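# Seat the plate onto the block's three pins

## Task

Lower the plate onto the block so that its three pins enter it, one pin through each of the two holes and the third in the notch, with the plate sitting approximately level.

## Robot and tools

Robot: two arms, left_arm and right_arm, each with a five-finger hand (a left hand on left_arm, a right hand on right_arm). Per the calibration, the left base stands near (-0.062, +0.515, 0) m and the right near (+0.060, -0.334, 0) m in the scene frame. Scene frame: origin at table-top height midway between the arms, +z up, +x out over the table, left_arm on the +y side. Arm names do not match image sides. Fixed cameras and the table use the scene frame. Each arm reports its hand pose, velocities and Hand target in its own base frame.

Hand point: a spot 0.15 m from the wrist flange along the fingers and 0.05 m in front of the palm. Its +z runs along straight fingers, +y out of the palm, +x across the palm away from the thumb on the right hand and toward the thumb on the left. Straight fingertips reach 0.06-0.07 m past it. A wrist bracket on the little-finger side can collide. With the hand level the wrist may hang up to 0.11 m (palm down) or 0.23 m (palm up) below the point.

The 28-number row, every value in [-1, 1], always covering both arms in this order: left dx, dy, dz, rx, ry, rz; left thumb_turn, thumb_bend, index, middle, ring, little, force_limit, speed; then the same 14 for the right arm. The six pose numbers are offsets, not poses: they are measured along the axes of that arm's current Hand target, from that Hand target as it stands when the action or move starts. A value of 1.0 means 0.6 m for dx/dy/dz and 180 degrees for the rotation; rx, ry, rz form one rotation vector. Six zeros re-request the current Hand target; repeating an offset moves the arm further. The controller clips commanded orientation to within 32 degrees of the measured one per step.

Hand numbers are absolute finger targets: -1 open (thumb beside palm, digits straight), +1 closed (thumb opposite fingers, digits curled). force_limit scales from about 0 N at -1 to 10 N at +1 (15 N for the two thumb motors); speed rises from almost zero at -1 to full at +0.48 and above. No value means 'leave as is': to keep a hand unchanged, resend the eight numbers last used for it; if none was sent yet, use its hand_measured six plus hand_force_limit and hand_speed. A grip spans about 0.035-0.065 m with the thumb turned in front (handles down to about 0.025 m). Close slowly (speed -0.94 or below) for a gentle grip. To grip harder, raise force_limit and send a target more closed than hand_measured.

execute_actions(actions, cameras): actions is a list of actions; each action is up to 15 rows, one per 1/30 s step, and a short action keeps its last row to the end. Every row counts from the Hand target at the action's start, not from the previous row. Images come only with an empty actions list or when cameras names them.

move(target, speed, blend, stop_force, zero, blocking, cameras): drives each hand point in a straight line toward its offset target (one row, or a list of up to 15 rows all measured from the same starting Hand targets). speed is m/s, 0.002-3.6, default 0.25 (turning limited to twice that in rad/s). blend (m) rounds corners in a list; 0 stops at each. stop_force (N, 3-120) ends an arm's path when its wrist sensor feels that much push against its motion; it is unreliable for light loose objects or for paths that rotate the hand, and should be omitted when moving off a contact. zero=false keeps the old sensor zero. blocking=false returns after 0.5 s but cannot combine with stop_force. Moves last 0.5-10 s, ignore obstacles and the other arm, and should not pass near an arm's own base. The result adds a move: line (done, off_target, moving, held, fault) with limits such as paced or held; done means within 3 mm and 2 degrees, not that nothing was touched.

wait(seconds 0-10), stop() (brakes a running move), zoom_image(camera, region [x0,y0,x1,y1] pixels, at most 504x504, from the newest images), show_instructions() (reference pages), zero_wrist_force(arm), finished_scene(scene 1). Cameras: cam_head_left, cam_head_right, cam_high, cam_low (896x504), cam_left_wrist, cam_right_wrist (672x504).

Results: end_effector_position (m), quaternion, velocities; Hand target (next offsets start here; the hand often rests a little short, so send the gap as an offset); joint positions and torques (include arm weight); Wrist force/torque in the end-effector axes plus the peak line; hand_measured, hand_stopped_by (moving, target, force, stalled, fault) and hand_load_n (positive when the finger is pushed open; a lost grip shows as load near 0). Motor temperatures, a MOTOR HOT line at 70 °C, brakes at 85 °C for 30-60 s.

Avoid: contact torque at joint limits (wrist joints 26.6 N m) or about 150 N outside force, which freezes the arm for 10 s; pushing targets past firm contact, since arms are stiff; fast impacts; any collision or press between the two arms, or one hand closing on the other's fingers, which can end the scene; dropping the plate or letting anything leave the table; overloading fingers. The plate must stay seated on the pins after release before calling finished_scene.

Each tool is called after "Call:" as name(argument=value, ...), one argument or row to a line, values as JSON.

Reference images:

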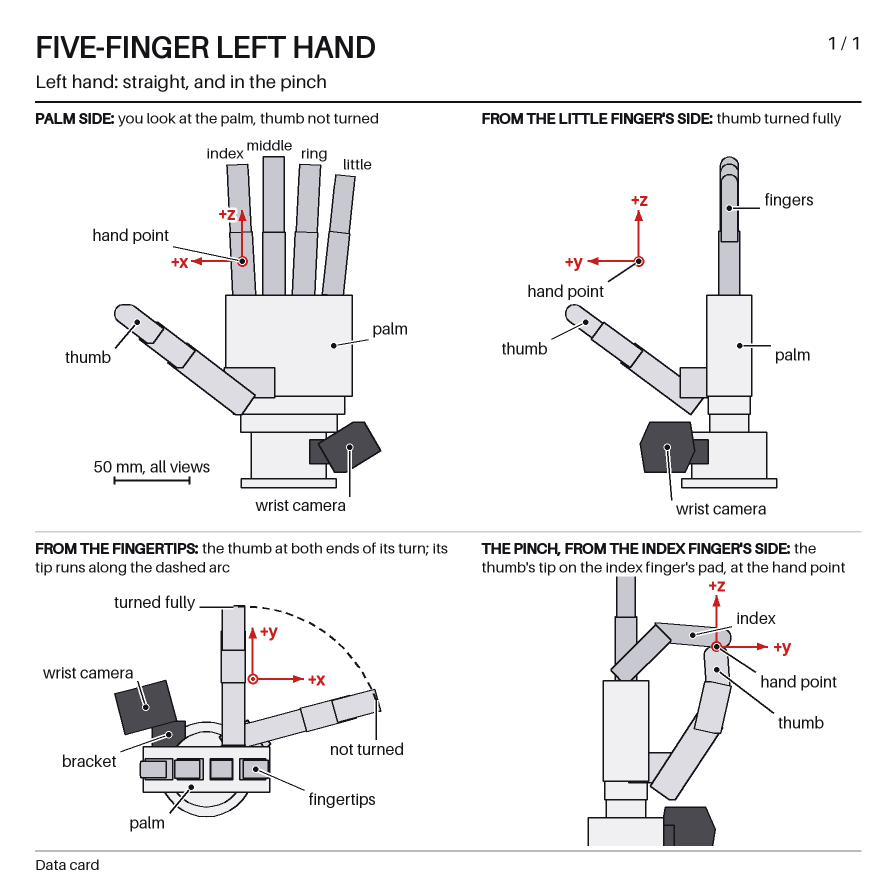

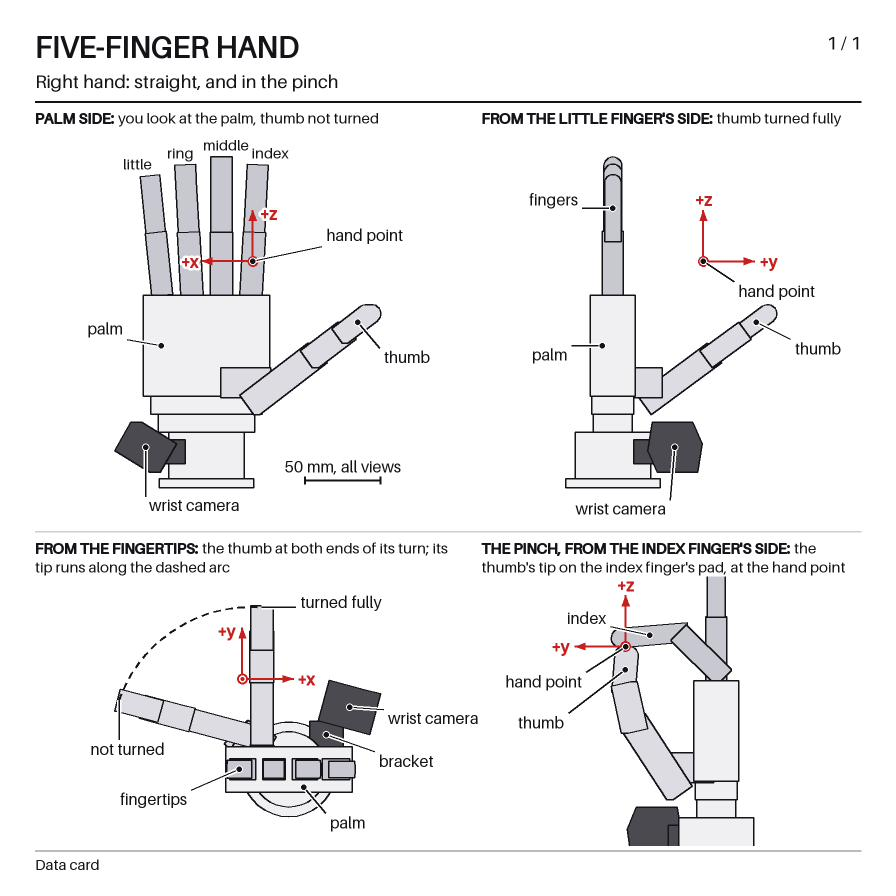

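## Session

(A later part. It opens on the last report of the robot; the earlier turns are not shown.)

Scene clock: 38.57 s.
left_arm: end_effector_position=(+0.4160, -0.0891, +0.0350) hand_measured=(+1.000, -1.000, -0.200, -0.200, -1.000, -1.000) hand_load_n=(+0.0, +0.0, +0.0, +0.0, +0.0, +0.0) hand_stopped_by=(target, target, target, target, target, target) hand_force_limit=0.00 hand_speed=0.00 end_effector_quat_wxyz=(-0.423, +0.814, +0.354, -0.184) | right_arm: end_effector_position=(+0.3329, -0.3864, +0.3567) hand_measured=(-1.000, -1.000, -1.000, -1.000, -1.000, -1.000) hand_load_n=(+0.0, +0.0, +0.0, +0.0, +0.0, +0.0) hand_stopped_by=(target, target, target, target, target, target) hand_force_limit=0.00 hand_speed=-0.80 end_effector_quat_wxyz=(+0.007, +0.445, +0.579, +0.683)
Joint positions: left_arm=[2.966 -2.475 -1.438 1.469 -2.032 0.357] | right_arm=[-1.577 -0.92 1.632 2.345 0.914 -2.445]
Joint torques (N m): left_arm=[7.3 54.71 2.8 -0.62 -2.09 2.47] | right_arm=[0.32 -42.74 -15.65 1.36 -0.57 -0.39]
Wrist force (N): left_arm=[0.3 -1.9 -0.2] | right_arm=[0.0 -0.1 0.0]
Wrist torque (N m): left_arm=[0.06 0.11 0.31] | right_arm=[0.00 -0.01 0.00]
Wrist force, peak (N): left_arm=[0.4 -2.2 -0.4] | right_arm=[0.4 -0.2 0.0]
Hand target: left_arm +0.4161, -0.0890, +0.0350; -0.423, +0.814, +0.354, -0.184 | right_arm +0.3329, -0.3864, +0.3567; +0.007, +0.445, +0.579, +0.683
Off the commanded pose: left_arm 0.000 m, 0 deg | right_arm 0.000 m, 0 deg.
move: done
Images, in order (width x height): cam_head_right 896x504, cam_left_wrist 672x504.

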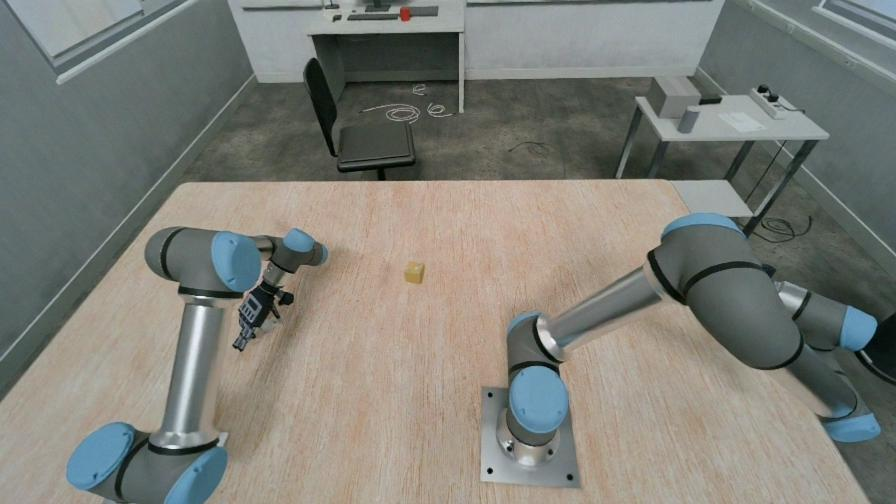

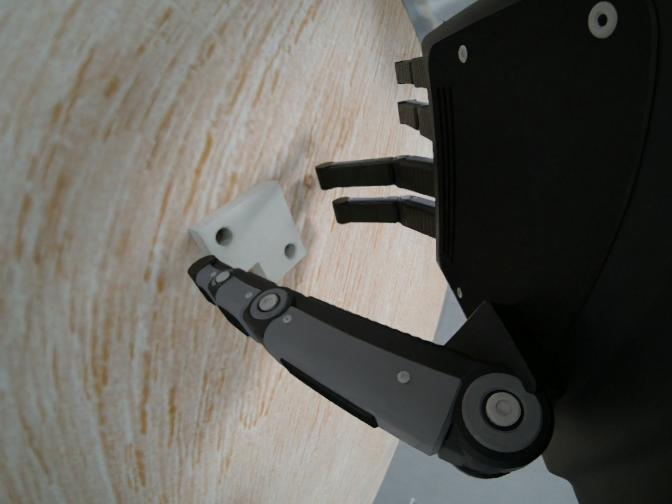

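Call:
move(
  target=[0,0.0232,0.0163,0,0,0,1,-1,-0.2,-0.2,-1,-1,0,0,0,0,0,0,0,0,-1,-1,-1,-1,-1,-1,0,-0.8],
  speed=0.03,
  stop_force=4,
  cameras=["cam_left_wrist","cam_head_right"],
)

Call:
zoom_image(
  camera="cam_left_wrist",
  region=[150, 130, 430, 340],
)

Call:
zoom_image(
  camera="cam_head_right",
  region=[230, 300, 290, 345],
)

Scene clock: 40.97 s.
left_arm: end_effector_position=(+0.4160, -0.0890, +0.0238) hand_measured=(+1.000, -1.000, -0.200, -0.200, -1.000, -1.000) hand_load_n=(+0.0, +0.0, +0.0, +0.0, +0.0, +0.0) hand_stopped_by=(target, target, target, target, target, target) hand_force_limit=0.00 hand_speed=0.00 end_effector_quat_wxyz=(-0.423, +0.814, +0.354, -0.184) | right_arm: end_effector_position=(+0.3329, -0.3864, +0.3567) hand_measured=(-1.000, -1.000, -1.000, -1.000, -1.000, -1.000) hand_load_n=(+0.0, +0.0, +0.0, +0.0, +0.0, +0.0) hand_stopped_by=(target, target, target, target, target, target) hand_force_limit=0.00 hand_speed=-0.80 end_effector_quat_wxyz=(+0.007, +0.445, +0.579, +0.683)
Joint positions: left_arm=[2.966 -2.494 -1.437 1.487 -2.032 0.357] | right_arm=[-1.577 -0.92 1.632 2.345 0.914 -2.445]
Joint torques (N m): left_arm=[6.79 52.65 2.31 -3.88 1.3 2.21] | right_arm=[-1.46 -41.87 -13.11 1.27 -0.29 -0.05]
Wrist force (N): left_arm=[-1.1 -5.1 -3.2] | right_arm=[0.1 -0.2 -0.1]
Wrist torque (N m): left_arm=[0.24 0.01 0.38] | right_arm=[-0.02 -0.01 0.00]
Wrist force, peak (N): left_arm=[-1.9 -30.6 -21.0] | right_arm=[0.3 -0.3 -0.1]
Hand target: left_arm +0.4160, -0.0890, +0.0238; -0.423, +0.814, +0.354, -0.184 (not the last commanded pose) | right_arm +0.3329, -0.3864, +0.3567; +0.007, +0.445, +0.579, +0.683
Off the commanded pose: left_arm 0.006 m, 0 deg | right_arm 0.000 m, 0 deg.
move: contact (left_arm)
Images, in order (width x height): cam_head_right 896x504, cam_left_wrist 672x504.

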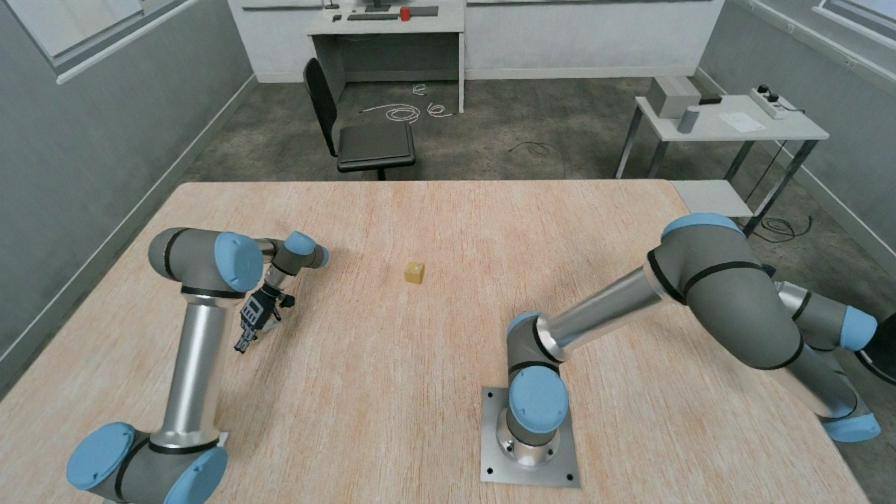

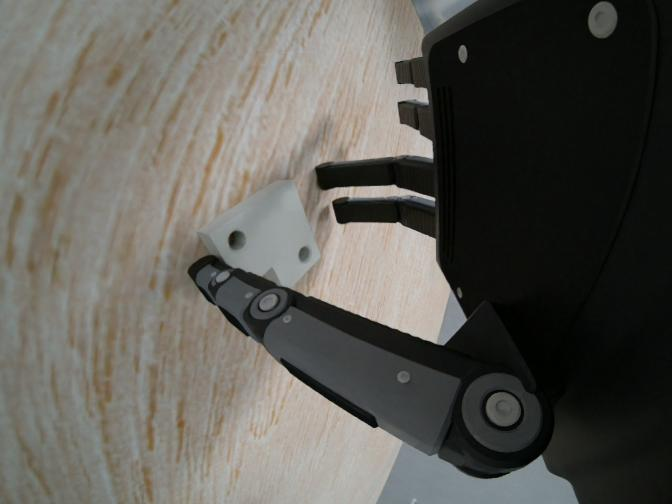

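Scaled by 1.800 from the camera's 672x504 image, which has a finer 960x720 frame.

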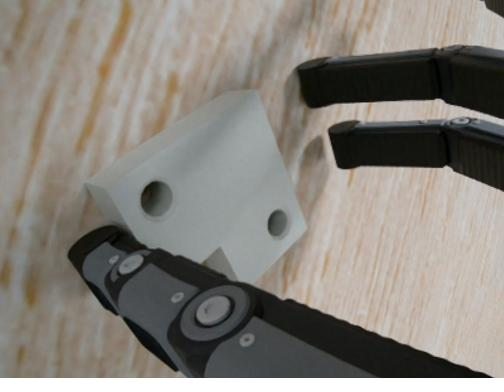

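Scaled by 8.400 from the camera's 896x504 image, which has a finer 1280x720 frame.

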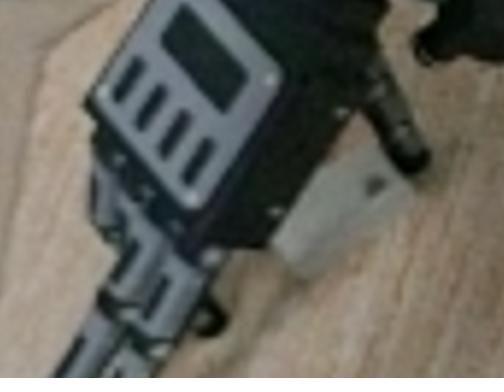

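Call:
move(
  target=[0,0.0034,0.0024,-0.01667,0,0,1,-1,-0.05,-0.05,-1,-1,-0.6,-0.5,0,0,0,0,0,0,-1,-1,-1,-1,-1,-1,0,-0.8],
  speed=0.03,
  cameras=["cam_left_wrist"],
)

Call:
zoom_image(
  camera="cam_left_wrist",
  region=[150, 130, 430, 340],
)

Scene clock: 43.87 s.
left_arm: end_effector_position=(+0.4147, -0.0888, +0.0233) hand_measured=(+1.000, -1.000, -0.050, -0.158, -1.000, -1.000) hand_load_n=(+0.0, +0.0, +0.0, -3.0, +0.0, +0.0) hand_stopped_by=(target, target, target, force, target, target) hand_force_limit=-0.60 hand_speed=-0.50 end_effector_quat_wxyz=(-0.404, +0.823, +0.356, -0.179) | right_arm: end_effector_position=(+0.3329, -0.3864, +0.3567) hand_measured=(-1.000, -1.000, -1.000, -1.000, -1.000, -1.000) hand_load_n=(+0.0, +0.0, +0.0, +0.0, +0.0, +0.0) hand_stopped_by=(target, target, target, target, target, target) hand_force_limit=0.00 hand_speed=-0.80 end_effector_quat_wxyz=(+0.007, +0.445, +0.579, +0.683)
Joint positions: left_arm=[2.976 -2.468 -1.459 1.529 -2.021 0.388] | right_arm=[-1.577 -0.92 1.632 2.345 0.914 -2.445]
Joint torques (N m): left_arm=[3.33 31.14 -2.38 9.95 8.78 3.66] | right_arm=[-0.63 -43 -12.99 1.14 -0.14 -0.5]
Wrist force (N): left_arm=[13.8 -46.5 -31.2] | right_arm=[0.2 -0.2 -0.1]
Wrist torque (N m): left_arm=[1.41 0.06 1.13] | right_arm=[-0.04 -0.02 0.00]
Wrist force, peak (N): left_arm=[12.8 -48.5 -32.0] | right_arm=[0.5 -0.1 -0.2]
Hand target: left_arm +0.4160, -0.0890, +0.0213; -0.401, +0.825, +0.358, -0.174 | right_arm +0.3329, -0.3864, +0.3567; +0.007, +0.445, +0.579, +0.683
Off the commanded pose: left_arm 0.002 m, 1 deg | right_arm 0.000 m, 0 deg.
move: done
Images, in order (width x height): cam_left_wrist 672x504.

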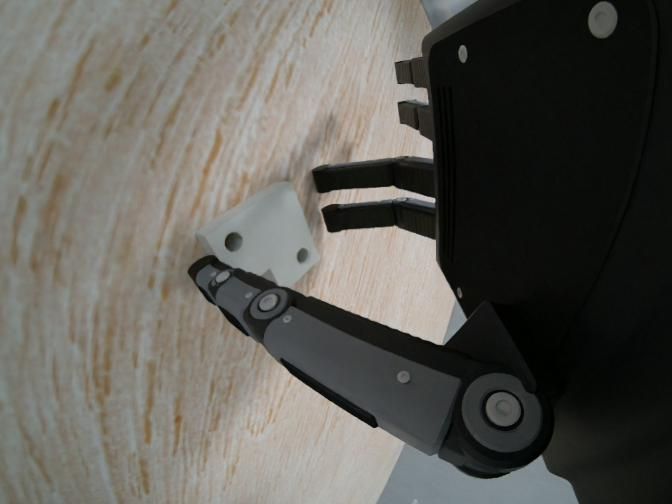

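Scaled by 1.800 from the camera's 672x504 image, which has a finer 960x720 frame.

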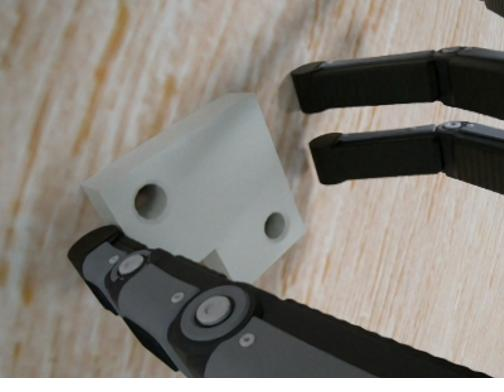

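Call:
move(
  target=[0,-0.0053,-0.0041,0,0,0,1,-1,-0.05,-0.051,-1,-1,-0.6,-0.5,0,0,0,0,0,0,-1,-1,-1,-1,-1,-1,0,-0.8],
  speed=0.03,
  cameras=["cam_left_wrist","cam_head_right"],
)

Call:
zoom_image(
  camera="cam_left_wrist",
  region=[150, 130, 430, 340],
)

Call:
zoom_image(
  camera="cam_head_right",
  region=[230, 300, 290, 345],
)

Scene clock: 44.97 s.
left_arm: end_effector_position=(+0.4161, -0.0890, +0.0251) hand_measured=(+1.000, -1.000, -0.050, -0.130, -1.000, -1.000) hand_load_n=(+0.0, +0.0, +0.0, +3.5, -0.5, +0.0) hand_stopped_by=(target, target, target, force, target, target) hand_force_limit=-0.60 hand_speed=-0.50 end_effector_quat_wxyz=(-0.401, +0.825, +0.358, -0.174) | right_arm: end_effector_position=(+0.3329, -0.3864, +0.3567) hand_measured=(-1.000, -1.000, -1.000, -1.000, -1.000, -1.000) hand_load_n=(+0.0, +0.0, +0.0, +0.0, +0.0, +0.0) hand_stopped_by=(target, target, target, target, target, target) hand_force_limit=0.00 hand_speed=-0.80 end_effector_quat_wxyz=(+0.007, +0.445, +0.579, +0.683)
Joint positions: left_arm=[2.976 -2.461 -1.459 1.535 -2.021 0.389] | right_arm=[-1.577 -0.92 1.632 2.345 0.914 -2.445]
Joint torques (N m): left_arm=[3.98 54.2 4.48 -3.74 -1.14 2.39] | right_arm=[-1.8 -42.67 -13.51 1.45 -0.26 -0.24]
Wrist force (N): left_arm=[0.0 -4.7 -0.8] | right_arm=[0.2 0.0 0.0]
Wrist torque (N m): left_arm=[0.27 0.06 0.37] | right_arm=[0.01 -0.04 0.02]
Wrist force, peak (N): left_arm=[14.4 -45.5 -30.7] | right_arm=[0.5 -0.1 0.0]
Hand target: left_arm +0.4160, -0.0890, +0.0253; -0.401, +0.825, +0.358, -0.174 | right_arm +0.3329, -0.3864, +0.3567; +0.007, +0.445, +0.579, +0.683
Off the commanded pose: left_arm 0.000 m, 0 deg | right_arm 0.000 m, 0 deg.
move: done
Images, in order (width x height): cam_head_right 896x504, cam_left_wrist 672x504.

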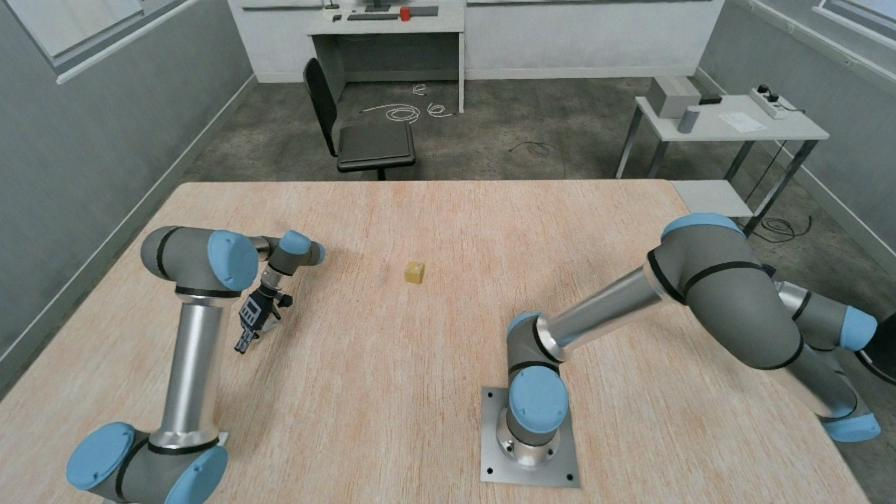

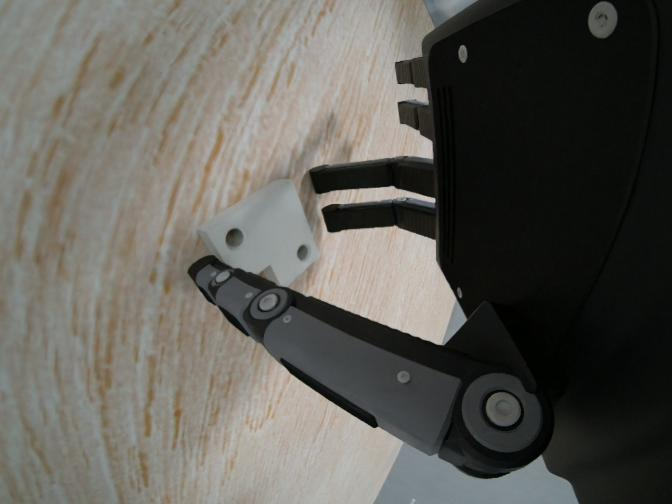

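Scaled by 1.800 from the camera's 672x504 image, which has a finer 960x720 frame.

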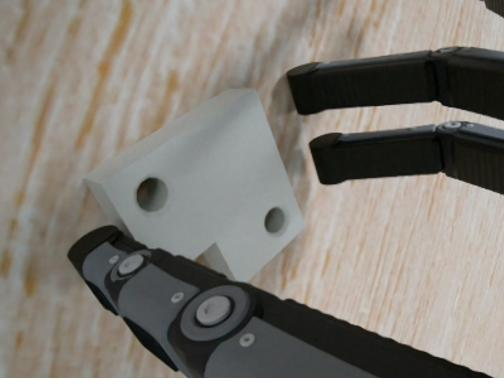

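Scaled by 8.400 from the camera's 896x504 image, which has a finer 1280x720 frame.

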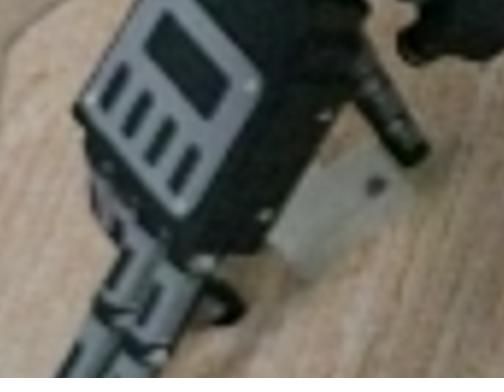

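Call:
move(
  target=[
    [0,-0.0026,-0.002,0,0,0,1,-1,-0.05,-0.051,-1,-1,-0.6,-0.5,0,0,0,0,0,0,-1,-1,-1,-1,-1,-1,0,-0.8],
    [0,-0.0026,-0.002,0,0,0,1,-1,0.02,0.02,-1,-1,-0.6,-0.7,0,0,0,0,0,0,-1,-1,-1,-1,-1,-1,0,-0.8],
    [0,-0.0026,-0.002,0,0,0,1,-0.85,0.02,0.02,-1,-1,-0.6,-0.8,0,0,0,0,0,0,-1,-1,-1,-1,-1,-1,0,-0.8],
  ],
  speed=0.03,
  cameras=["cam_left_wrist","cam_head_right"],
)

Call:
zoom_image(
  camera="cam_left_wrist",
  region=[150, 130, 430, 340],
)

Call:
zoom_image(
  camera="cam_head_right",
  region=[230, 300, 290, 345],
)

Scene clock: 47.83 s.
left_arm: end_effector_position=(+0.4160, -0.0890, +0.0273) hand_measured=(+1.000, -0.850, +0.020, +0.020, -1.000, -1.000) hand_load_n=(+0.0, +0.0, +0.0, +0.0, +0.0, +0.0) hand_stopped_by=(target, target, target, target, target, target) hand_force_limit=-0.60 hand_speed=-0.80 end_effector_quat_wxyz=(-0.401, +0.825, +0.358, -0.174) | right_arm: end_effector_position=(+0.3329, -0.3864, +0.3567) hand_measured=(-1.000, -1.000, -1.000, -1.000, -1.000, -1.000) hand_load_n=(+0.0, +0.0, +0.0, +0.0, +0.0, +0.0) hand_stopped_by=(target, target, target, target, target, target) hand_force_limit=0.00 hand_speed=-0.80 end_effector_quat_wxyz=(+0.007, +0.445, +0.579, +0.683)
Joint positions: left_arm=[2.976 -2.458 -1.46 1.531 -2.021 0.389] | right_arm=[-1.577 -0.92 1.632 2.345 0.914 -2.445]
Joint torques (N m): left_arm=[6.24 53.4 3.5 -5.05 -1.41 2.35] | right_arm=[-0.56 -42.3 -12.58 1.21 -0.57 -0.26]
Wrist force (N): left_arm=[1.4 -3.5 -0.6] | right_arm=[0.2 -0.1 0.0]
Wrist torque (N m): left_arm=[-0.14 -0.08 0.42] | right_arm=[0.00 -0.03 0.01]
Wrist force, peak (N): left_arm=[0.2 -4.3 -1.1] | right_arm=[0.4 -0.2 0.0]
Hand target: left_arm +0.4160, -0.0890, +0.0273; -0.401, +0.825, +0.358, -0.174 | right_arm +0.3329, -0.3864, +0.3567; +0.007, +0.445, +0.579, +0.683
Off the commanded pose: left_arm 0.000 m, 0 deg | right_arm 0.000 m, 0 deg.
move: done
Images, in order (width x height): cam_head_right 896x504, cam_left_wrist 672x504.

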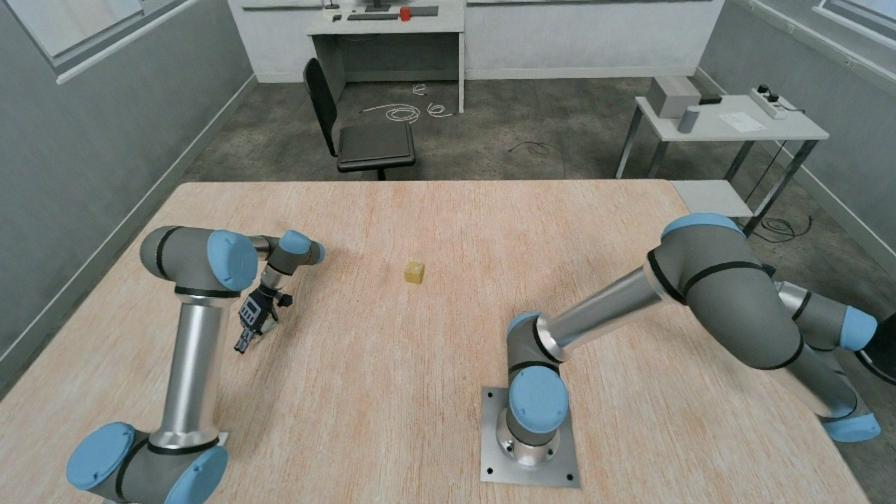

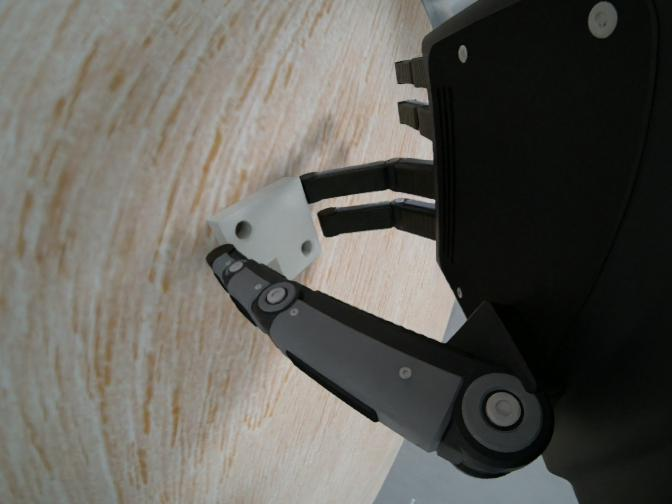

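Scaled by 1.800 from the camera's 672x504 image, which has a finer 960x720 frame.

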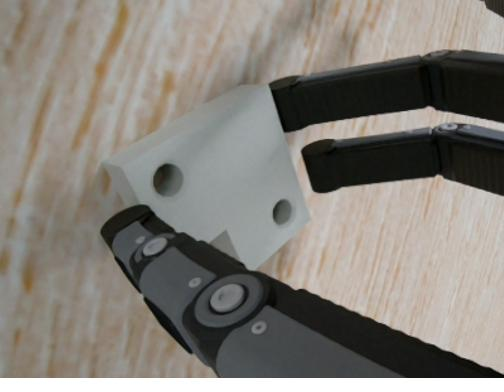

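Scaled by 8.400 from the camera's 896x504 image, which has a finer 1280x720 frame.

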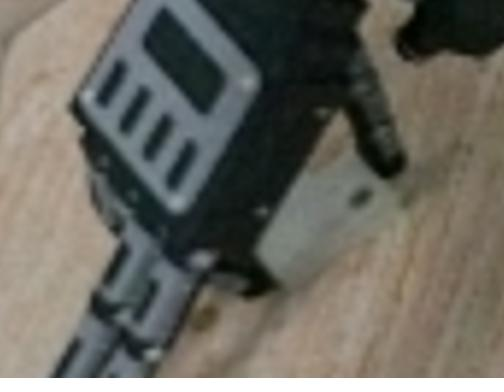

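Call:
move(
  target=[0,0,0,0,0,0,1,-0.5,0.02,0.02,-1,-1,-0.35,-0.92,0,0,0,0,0,0,-1,-1,-1,-1,-1,-1,0,-0.8],
  speed=0.03,
  cameras=["cam_left_wrist","cam_head_right"],
)

Call:
zoom_image(
  camera="cam_left_wrist",
  region=[150, 130, 430, 340],
)

Call:
zoom_image(
  camera="cam_head_right",
  region=[230, 300, 290, 345],
)

Scene clock: 49.20 s.
left_arm: end_effector_position=(+0.4160, -0.0890, +0.0273) hand_measured=(+1.000, -0.812, +0.020, +0.020, -1.000, -1.000) hand_load_n=(+1.0, +4.5, +0.0, +3.5, -0.5, -0.5) hand_stopped_by=(target, force, target, target, target, target) hand_force_limit=-0.35 hand_speed=-0.92 end_effector_quat_wxyz=(-0.401, +0.825, +0.358, -0.174) | right_arm: end_effector_position=(+0.3329, -0.3864, +0.3567) hand_measured=(-1.000, -1.000, -1.000, -1.000, -1.000, -1.000) hand_load_n=(+0.0, +0.0, +0.0, +0.0, +0.0, +0.0) hand_stopped_by=(target, target, target, target, target, target) hand_force_limit=0.00 hand_speed=-0.80 end_effector_quat_wxyz=(+0.007, +0.445, +0.579, +0.683)
Joint positions: left_arm=[2.976 -2.458 -1.46 1.531 -2.021 0.389] | right_arm=[-1.577 -0.92 1.632 2.345 0.914 -2.445]
Joint torques (N m): left_arm=[5.33 51.49 3.13 -4.24 -1.25 2.32] | right_arm=[0.13 -42.1 -13.76 1.26 -0.36 -0.1]
Wrist force (N): left_arm=[1.6 -4.8 -2.2] | right_arm=[-0.1 -0.2 0.1]
Wrist torque (N m): left_arm=[-0.19 -0.14 0.47] | right_arm=[-0.02 0.00 -0.01]
Wrist force, peak (N): left_arm=[1.3 -6.1 -3.0] | right_arm=[0.4 -0.2 -0.1]
Hand target: left_arm +0.4160, -0.0890, +0.0273; -0.401, +0.825, +0.358, -0.174 | right_arm +0.3329, -0.3864, +0.3567; +0.007, +0.445, +0.579, +0.683
Off the commanded pose: left_arm 0.000 m, 0 deg | right_arm 0.000 m, 0 deg.
move: done
Images, in order (width x height): cam_head_right 896x504, cam_left_wrist 672x504.

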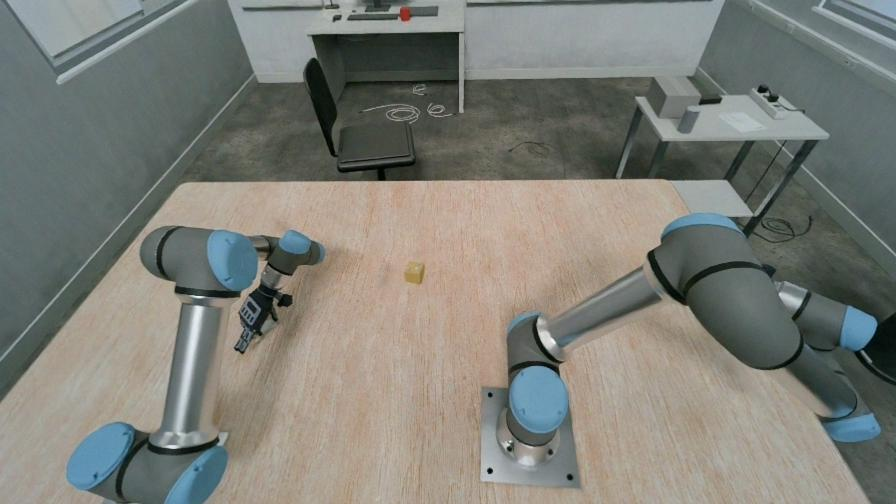

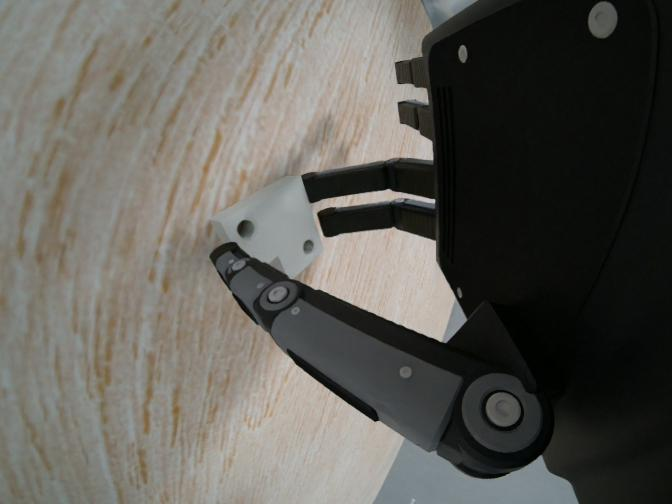

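Scaled by 1.800 from the camera's 672x504 image, which has a finer 960x720 frame.

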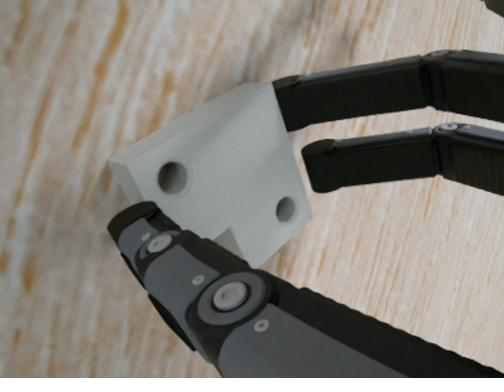

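Scaled by 8.400 from the camera's 896x504 image, which has a finer 1280x720 frame.

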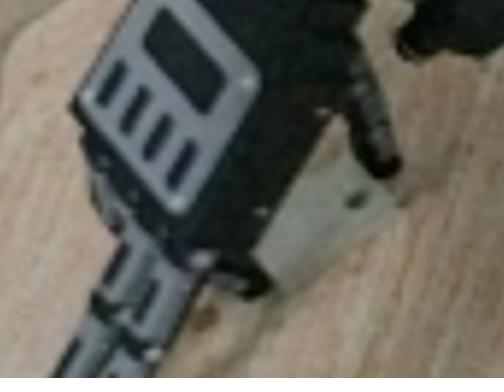

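Call:
move(
  target=[0,0,0,0,0,0,1,-0.5,0.15,0.02,-1,-1,-0.6,-0.94,0,0,0,0,0,0,-1,-1,-1,-1,-1,-1,0,-0.8],
  speed=0.03,
  cameras=["cam_left_wrist"],
)

Call:
zoom_image(
  camera="cam_left_wrist",
  region=[150, 130, 430, 340],
)

Scene clock: 50.17 s.
left_arm: end_effector_position=(+0.4160, -0.0890, +0.0273) hand_measured=(+1.000, -0.812, +0.082, +0.020, -1.000, -1.000) hand_load_n=(+0.0, +4.5, +1.5, +3.5, -0.5, +0.0) hand_stopped_by=(target, force, force, target, target, target) hand_force_limit=-0.60 hand_speed=-0.94 end_effector_quat_wxyz=(-0.401, +0.825, +0.358, -0.174) | right_arm: end_effector_position=(+0.3329, -0.3864, +0.3567) hand_measured=(-1.000, -1.000, -1.000, -1.000, -1.000, -1.000) hand_load_n=(+0.0, +0.0, +0.0, +0.0, +0.0, +0.0) hand_stopped_by=(target, target, target, target, target, target) hand_force_limit=0.00 hand_speed=-0.80 end_effector_quat_wxyz=(+0.007, +0.445, +0.579, +0.683)
Joint positions: left_arm=[2.976 -2.458 -1.46 1.531 -2.021 0.389] | right_arm=[-1.577 -0.92 1.632 2.345 0.914 -2.445]
Joint torques (N m): left_arm=[6.3 47.85 3.64 -2.15 -1.33 2.25] | right_arm=[0.02 -41.82 -13.58 1.35 -0.62 -0.37]
Wrist force (N): left_arm=[1.8 -6.4 -2.1] | right_arm=[0.1 -0.1 0.1]
Wrist torque (N m): left_arm=[-0.17 -0.12 0.46] | right_arm=[-0.02 -0.02 0.00]
Wrist force, peak (N): left_arm=[1.8 -7.5 -2.6] | right_arm=[0.4 -0.2 0.0]
Hand target: left_arm +0.4160, -0.0890, +0.0273; -0.401, +0.825, +0.358, -0.174 | right_arm +0.3329, -0.3864, +0.3567; +0.007, +0.445, +0.579, +0.683
Off the commanded pose: left_arm 0.000 m, 0 deg | right_arm 0.000 m, 0 deg.
move: done
Images, in order (width x height): cam_left_wrist 672x504.

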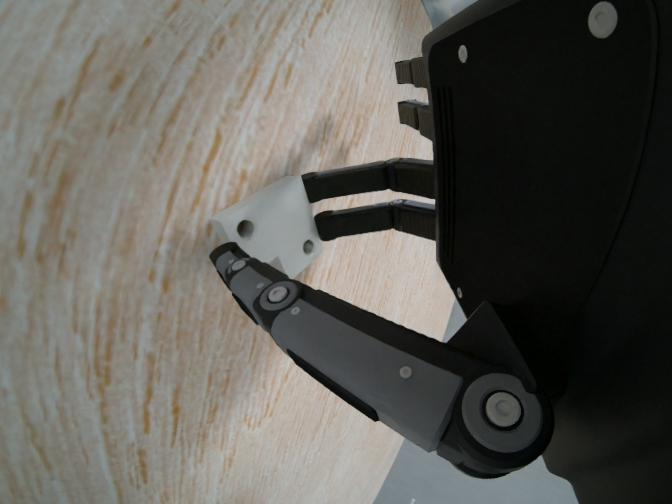

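Scaled by 1.800 from the camera's 672x504 image, which has a finer 960x720 frame.

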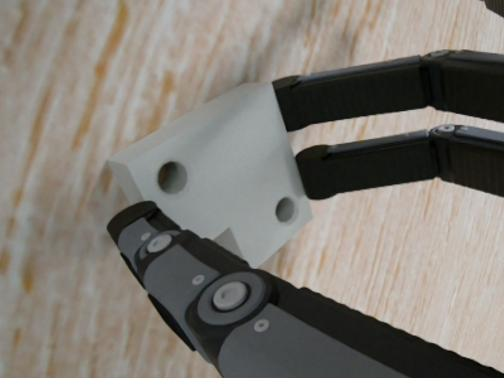

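Call:
move(
  target=[
    [0,0,0,0,0,0,1,-0.6,0.15,0.02,-1,-1,-0.1,-0.92,0,0,0,0,0,0,-1,-1,-1,-1,-1,-1,0,-0.8],
    [0,-0.0393,-0.0309,0,0,0,1,-0.6,0.15,0.02,-1,-1,-0.1,-0.92,0,0,0,0,0,0,-1,-1,-1,-1,-1,-1,0,-0.8],
  ],
  speed=0.05,
  cameras=["cam_left_wrist","cam_head_right","cam_low"],
)

Call:
zoom_image(
  camera="cam_left_wrist",
  region=[150, 130, 430, 340],
)

Call:
zoom_image(
  camera="cam_head_right",
  region=[230, 290, 290, 335],
)

Scene clock: 52.50 s.
left_arm: end_effector_position=(+0.4160, -0.0890, +0.0572) hand_measured=(+1.000, -0.806, +0.082, +0.020, -1.000, -1.000) hand_load_n=(+0.0, +0.0, +0.0, +0.0, +0.0, +0.0) hand_stopped_by=(target, force, force, target, target, target) hand_force_limit=-0.10 hand_speed=-0.92 end_effector_quat_wxyz=(-0.401, +0.825, +0.358, -0.174) | right_arm: end_effector_position=(+0.3329, -0.3864, +0.3567) hand_measured=(-1.000, -1.000, -1.000, -1.000, -1.000, -1.000) hand_load_n=(+0.0, +0.0, +0.0, +0.0, +0.0, +0.0) hand_stopped_by=(target, target, target, target, target, target) hand_force_limit=0.00 hand_speed=-0.80 end_effector_quat_wxyz=(+0.007, +0.445, +0.579, +0.683)
Joint positions: left_arm=[2.976 -2.409 -1.458 1.481 -2.021 0.389] | right_arm=[-1.577 -0.92 1.632 2.345 0.914 -2.445]
Joint torques (N m): left_arm=[-0.29 53.58 22.46 -4.93 -0.51 1.54] | right_arm=[-0.85 -43.05 -15.1 1.2 -0.56 -0.22]
Wrist force (N): left_arm=[1.4 -3.8 -0.5] | right_arm=[0.4 -0.1 0.1]
Wrist torque (N m): left_arm=[-0.18 -0.08 0.43] | right_arm=[-0.02 -0.06 0.02]
Wrist force, peak (N): left_arm=[1.6 -7.5 -2.8] | right_arm=[0.0 -0.5 -0.2]
Hand target: left_arm +0.4160, -0.0890, +0.0573; -0.401, +0.825, +0.358, -0.174 | right_arm +0.3329, -0.3864, +0.3567; +0.007, +0.445, +0.579, +0.683
Off the commanded pose: left_arm 0.000 m, 0 deg | right_arm 0.000 m, 0 deg.
move: done
Images, in order (width x height): cam_head_right 896x504, cam_low 896x504, cam_left_wrist 672x504.

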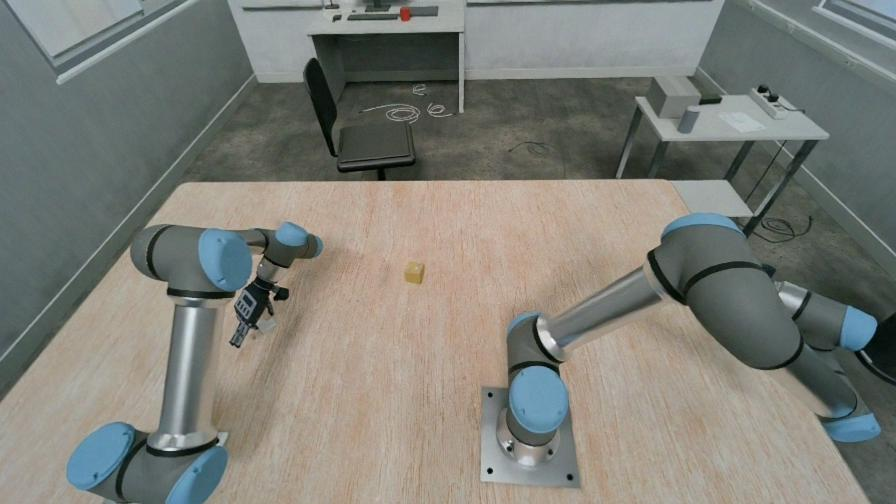

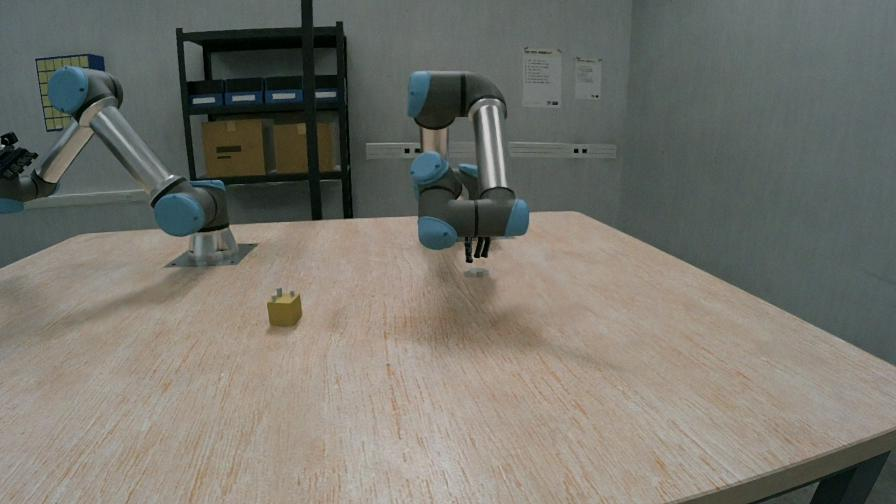

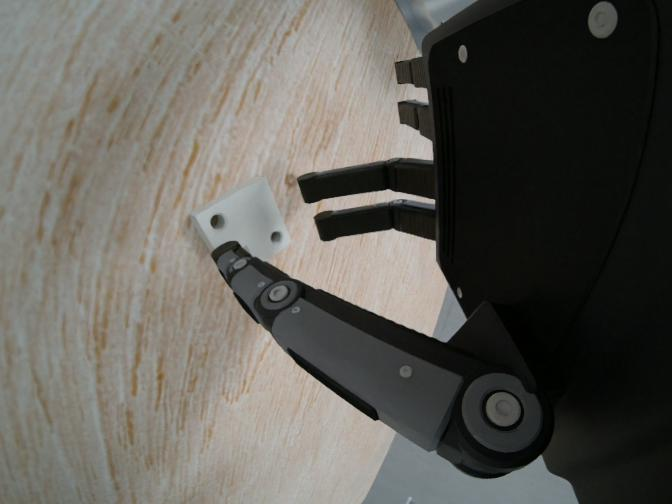

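Scaled by 1.800 from the camera's 672x504 image, which has a finer 960x720 frame.

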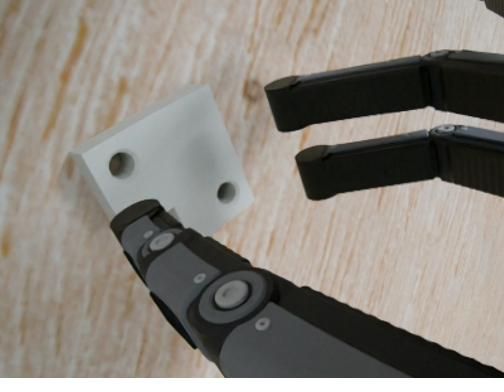

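Scaled by 8.400 from the camera's 896x504 image, which has a finer 1280x720 frame.

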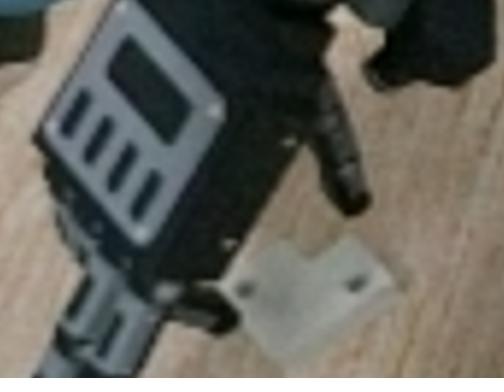

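Call:
move(
  target=[-0.005,0.0031,-0.0039,0.0444,0,0,1,-0.85,0.0,-0.06,-1,-1,-0.1,-0.5,0,0,0,0,0,0,-1,-1,-1,-1,-1,-1,0,-0.8],
  speed=0.2,
  cameras=["cam_left_wrist"],
)

Scene clock: 54.97 s.
left_arm: end_effector_position=(+0.4162, -0.0933, +0.0572) hand_measured=(+1.000, -0.850, +0.000, -0.060, -1.000, -1.000) hand_load_n=(+0.0, +0.0, +0.0, +0.0, +0.0, +0.0) hand_stopped_by=(target, target, target, target, target, target) hand_force_limit=-0.10 hand_speed=-0.50 end_effector_quat_wxyz=(-0.458, +0.795, +0.345, -0.199) | right_arm: end_effector_position=(+0.3329, -0.3864, +0.3567) hand_measured=(-1.000, -1.000, -1.000, -1.000, -1.000, -1.000) hand_load_n=(+0.0, +0.5, +0.0, +0.0, +0.0, +0.0) hand_stopped_by=(target, target, target, target, target, target) hand_force_limit=0.00 hand_speed=-0.80 end_effector_quat_wxyz=(+0.007, +0.445, +0.579, +0.683)
Joint positions: left_arm=[2.943 -2.491 -1.402 1.349 -2.042 0.3] | right_arm=[-1.577 -0.92 1.632 2.345 0.914 -2.445]
Joint torques (N m): left_arm=[-7.78 42.72 22.05 -4.91 -2.02 -2.33] | right_arm=[-0.78 -44.1 -13.72 0.93 -0.5 -0.25]
Wrist force (N): left_arm=[1.1 -3.7 -0.6] | right_arm=[0.2 -0.1 0.0]
Wrist torque (N m): left_arm=[-0.19 -0.01 0.54] | right_arm=[-0.01 -0.03 0.00]
Wrist force, peak (N): left_arm=[1.6 -3.9 -0.6] | right_arm=[0.5 0.0 -0.2]
Hand target: left_arm +0.4162, -0.0933, +0.0572; -0.458, +0.795, +0.345, -0.199 | right_arm +0.3329, -0.3864, +0.3567; +0.007, +0.445, +0.579, +0.683
Off the commanded pose: left_arm 0.000 m, 0 deg | right_arm 0.000 m, 0 deg.
move: done
Images, in order (width x height): cam_left_wrist 672x504.

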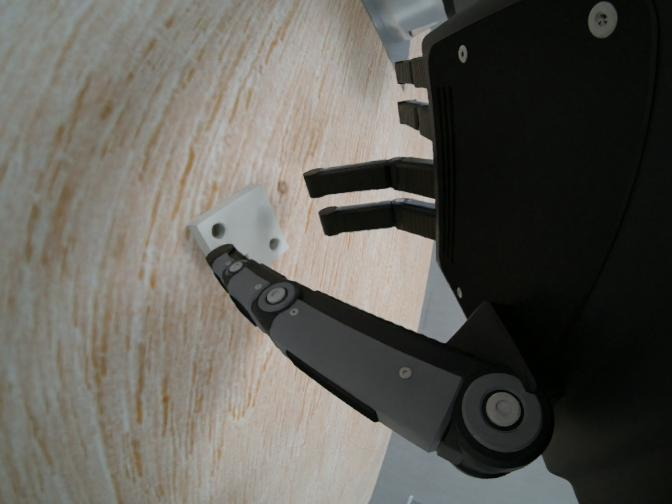

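Call:
move(
  target=[0,0.0392,0.0228,0,0,0,1,-0.85,0.0,-0.06,-1,-1,-0.1,-0.5,0,0,0,0,0,0,-1,-1,-1,-1,-1,-1,0,-0.8],
  speed=0.06,
  stop_force=4,
  cameras=["cam_left_wrist","cam_head_right"],
)

Call:
zoom_image(
  camera="cam_left_wrist",
  region=[150, 130, 430, 340],
)

Call:
zoom_image(
  camera="cam_head_right",
  region=[230, 295, 290, 340],
)

Scene clock: 56.80 s.
left_arm: end_effector_position=(+0.4161, -0.0932, +0.0300) hand_measured=(+1.000, -0.850, +0.000, -0.060, -1.000, -1.000) hand_load_n=(+0.0, +0.0, +0.0, +0.0, +0.0, +0.0) hand_stopped_by=(target, target, target, target, target, target) hand_force_limit=-0.10 hand_speed=-0.50 end_effector_quat_wxyz=(-0.458, +0.795, +0.345, -0.199) | right_arm: end_effector_position=(+0.3329, -0.3864, +0.3567) hand_measured=(-1.000, -1.000, -1.000, -1.000, -1.000, -1.000) hand_load_n=(+0.0, +0.0, +0.0, +0.0, +0.0, +0.0) hand_stopped_by=(target, target, target, target, target, target) hand_force_limit=0.00 hand_speed=-0.80 end_effector_quat_wxyz=(+0.007, +0.445, +0.579, +0.683)
Joint positions: left_arm=[2.943 -2.536 -1.398 1.39 -2.042 0.3] | right_arm=[-1.577 -0.92 1.632 2.345 0.914 -2.445]
Joint torques (N m): left_arm=[0.89 43.27 21.43 -0.46 -1.92 -1.47] | right_arm=[-0.55 -46.17 -13.65 1.23 -0.61 -0.23]
Wrist force (N): left_arm=[1.4 -3.8 -0.7] | right_arm=[0.2 0.1 -0.1]
Wrist torque (N m): left_arm=[-0.20 -0.05 0.57] | right_arm=[0.01 -0.03 0.01]
Wrist force, peak (N): left_arm=[1.4 -4.3 -0.8] | right_arm=[0.5 0.1 -0.2]
Hand target: left_arm +0.4161, -0.0932, +0.0300; -0.458, +0.795, +0.345, -0.199 | right_arm +0.3329, -0.3864, +0.3567; +0.007, +0.445, +0.579, +0.683
Off the commanded pose: left_arm 0.000 m, 0 deg | right_arm 0.000 m, 0 deg.
move: done
Images, in order (width x height): cam_head_right 896x504, cam_left_wrist 672x504.

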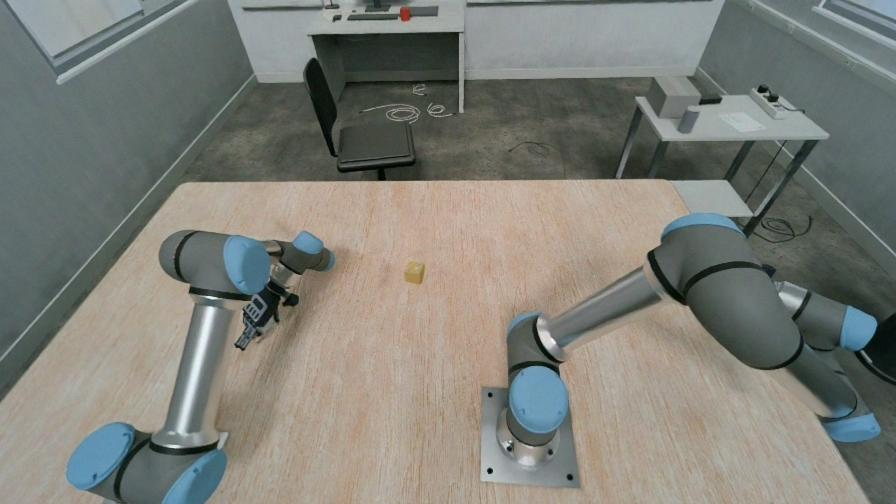

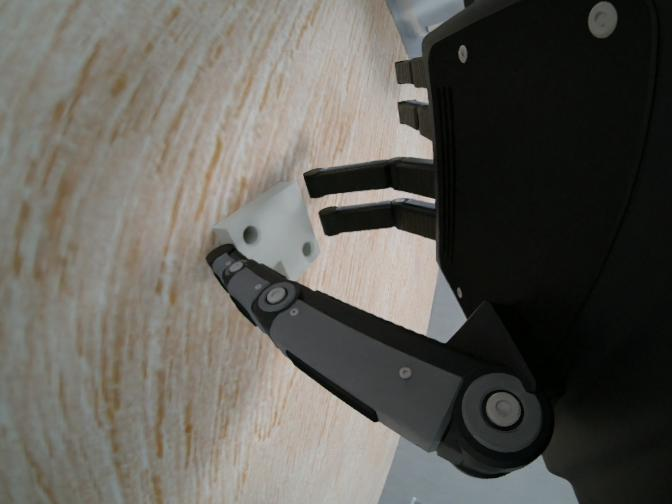

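Scaled by 1.800 from the camera's 672x504 image, which has a finer 960x720 frame.

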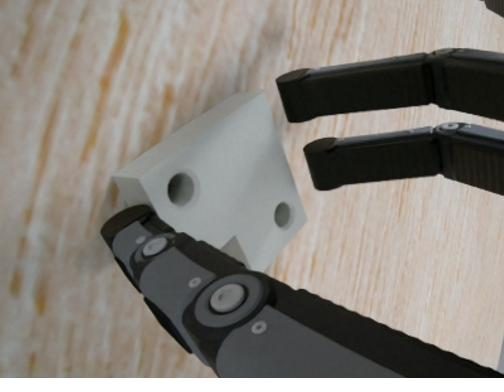

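Scaled by 8.400 from the camera's 896x504 image, which has a finer 1280x720 frame.

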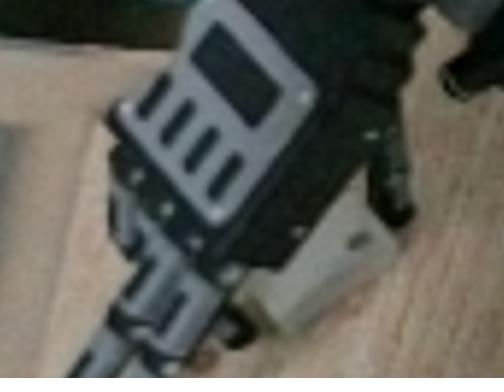

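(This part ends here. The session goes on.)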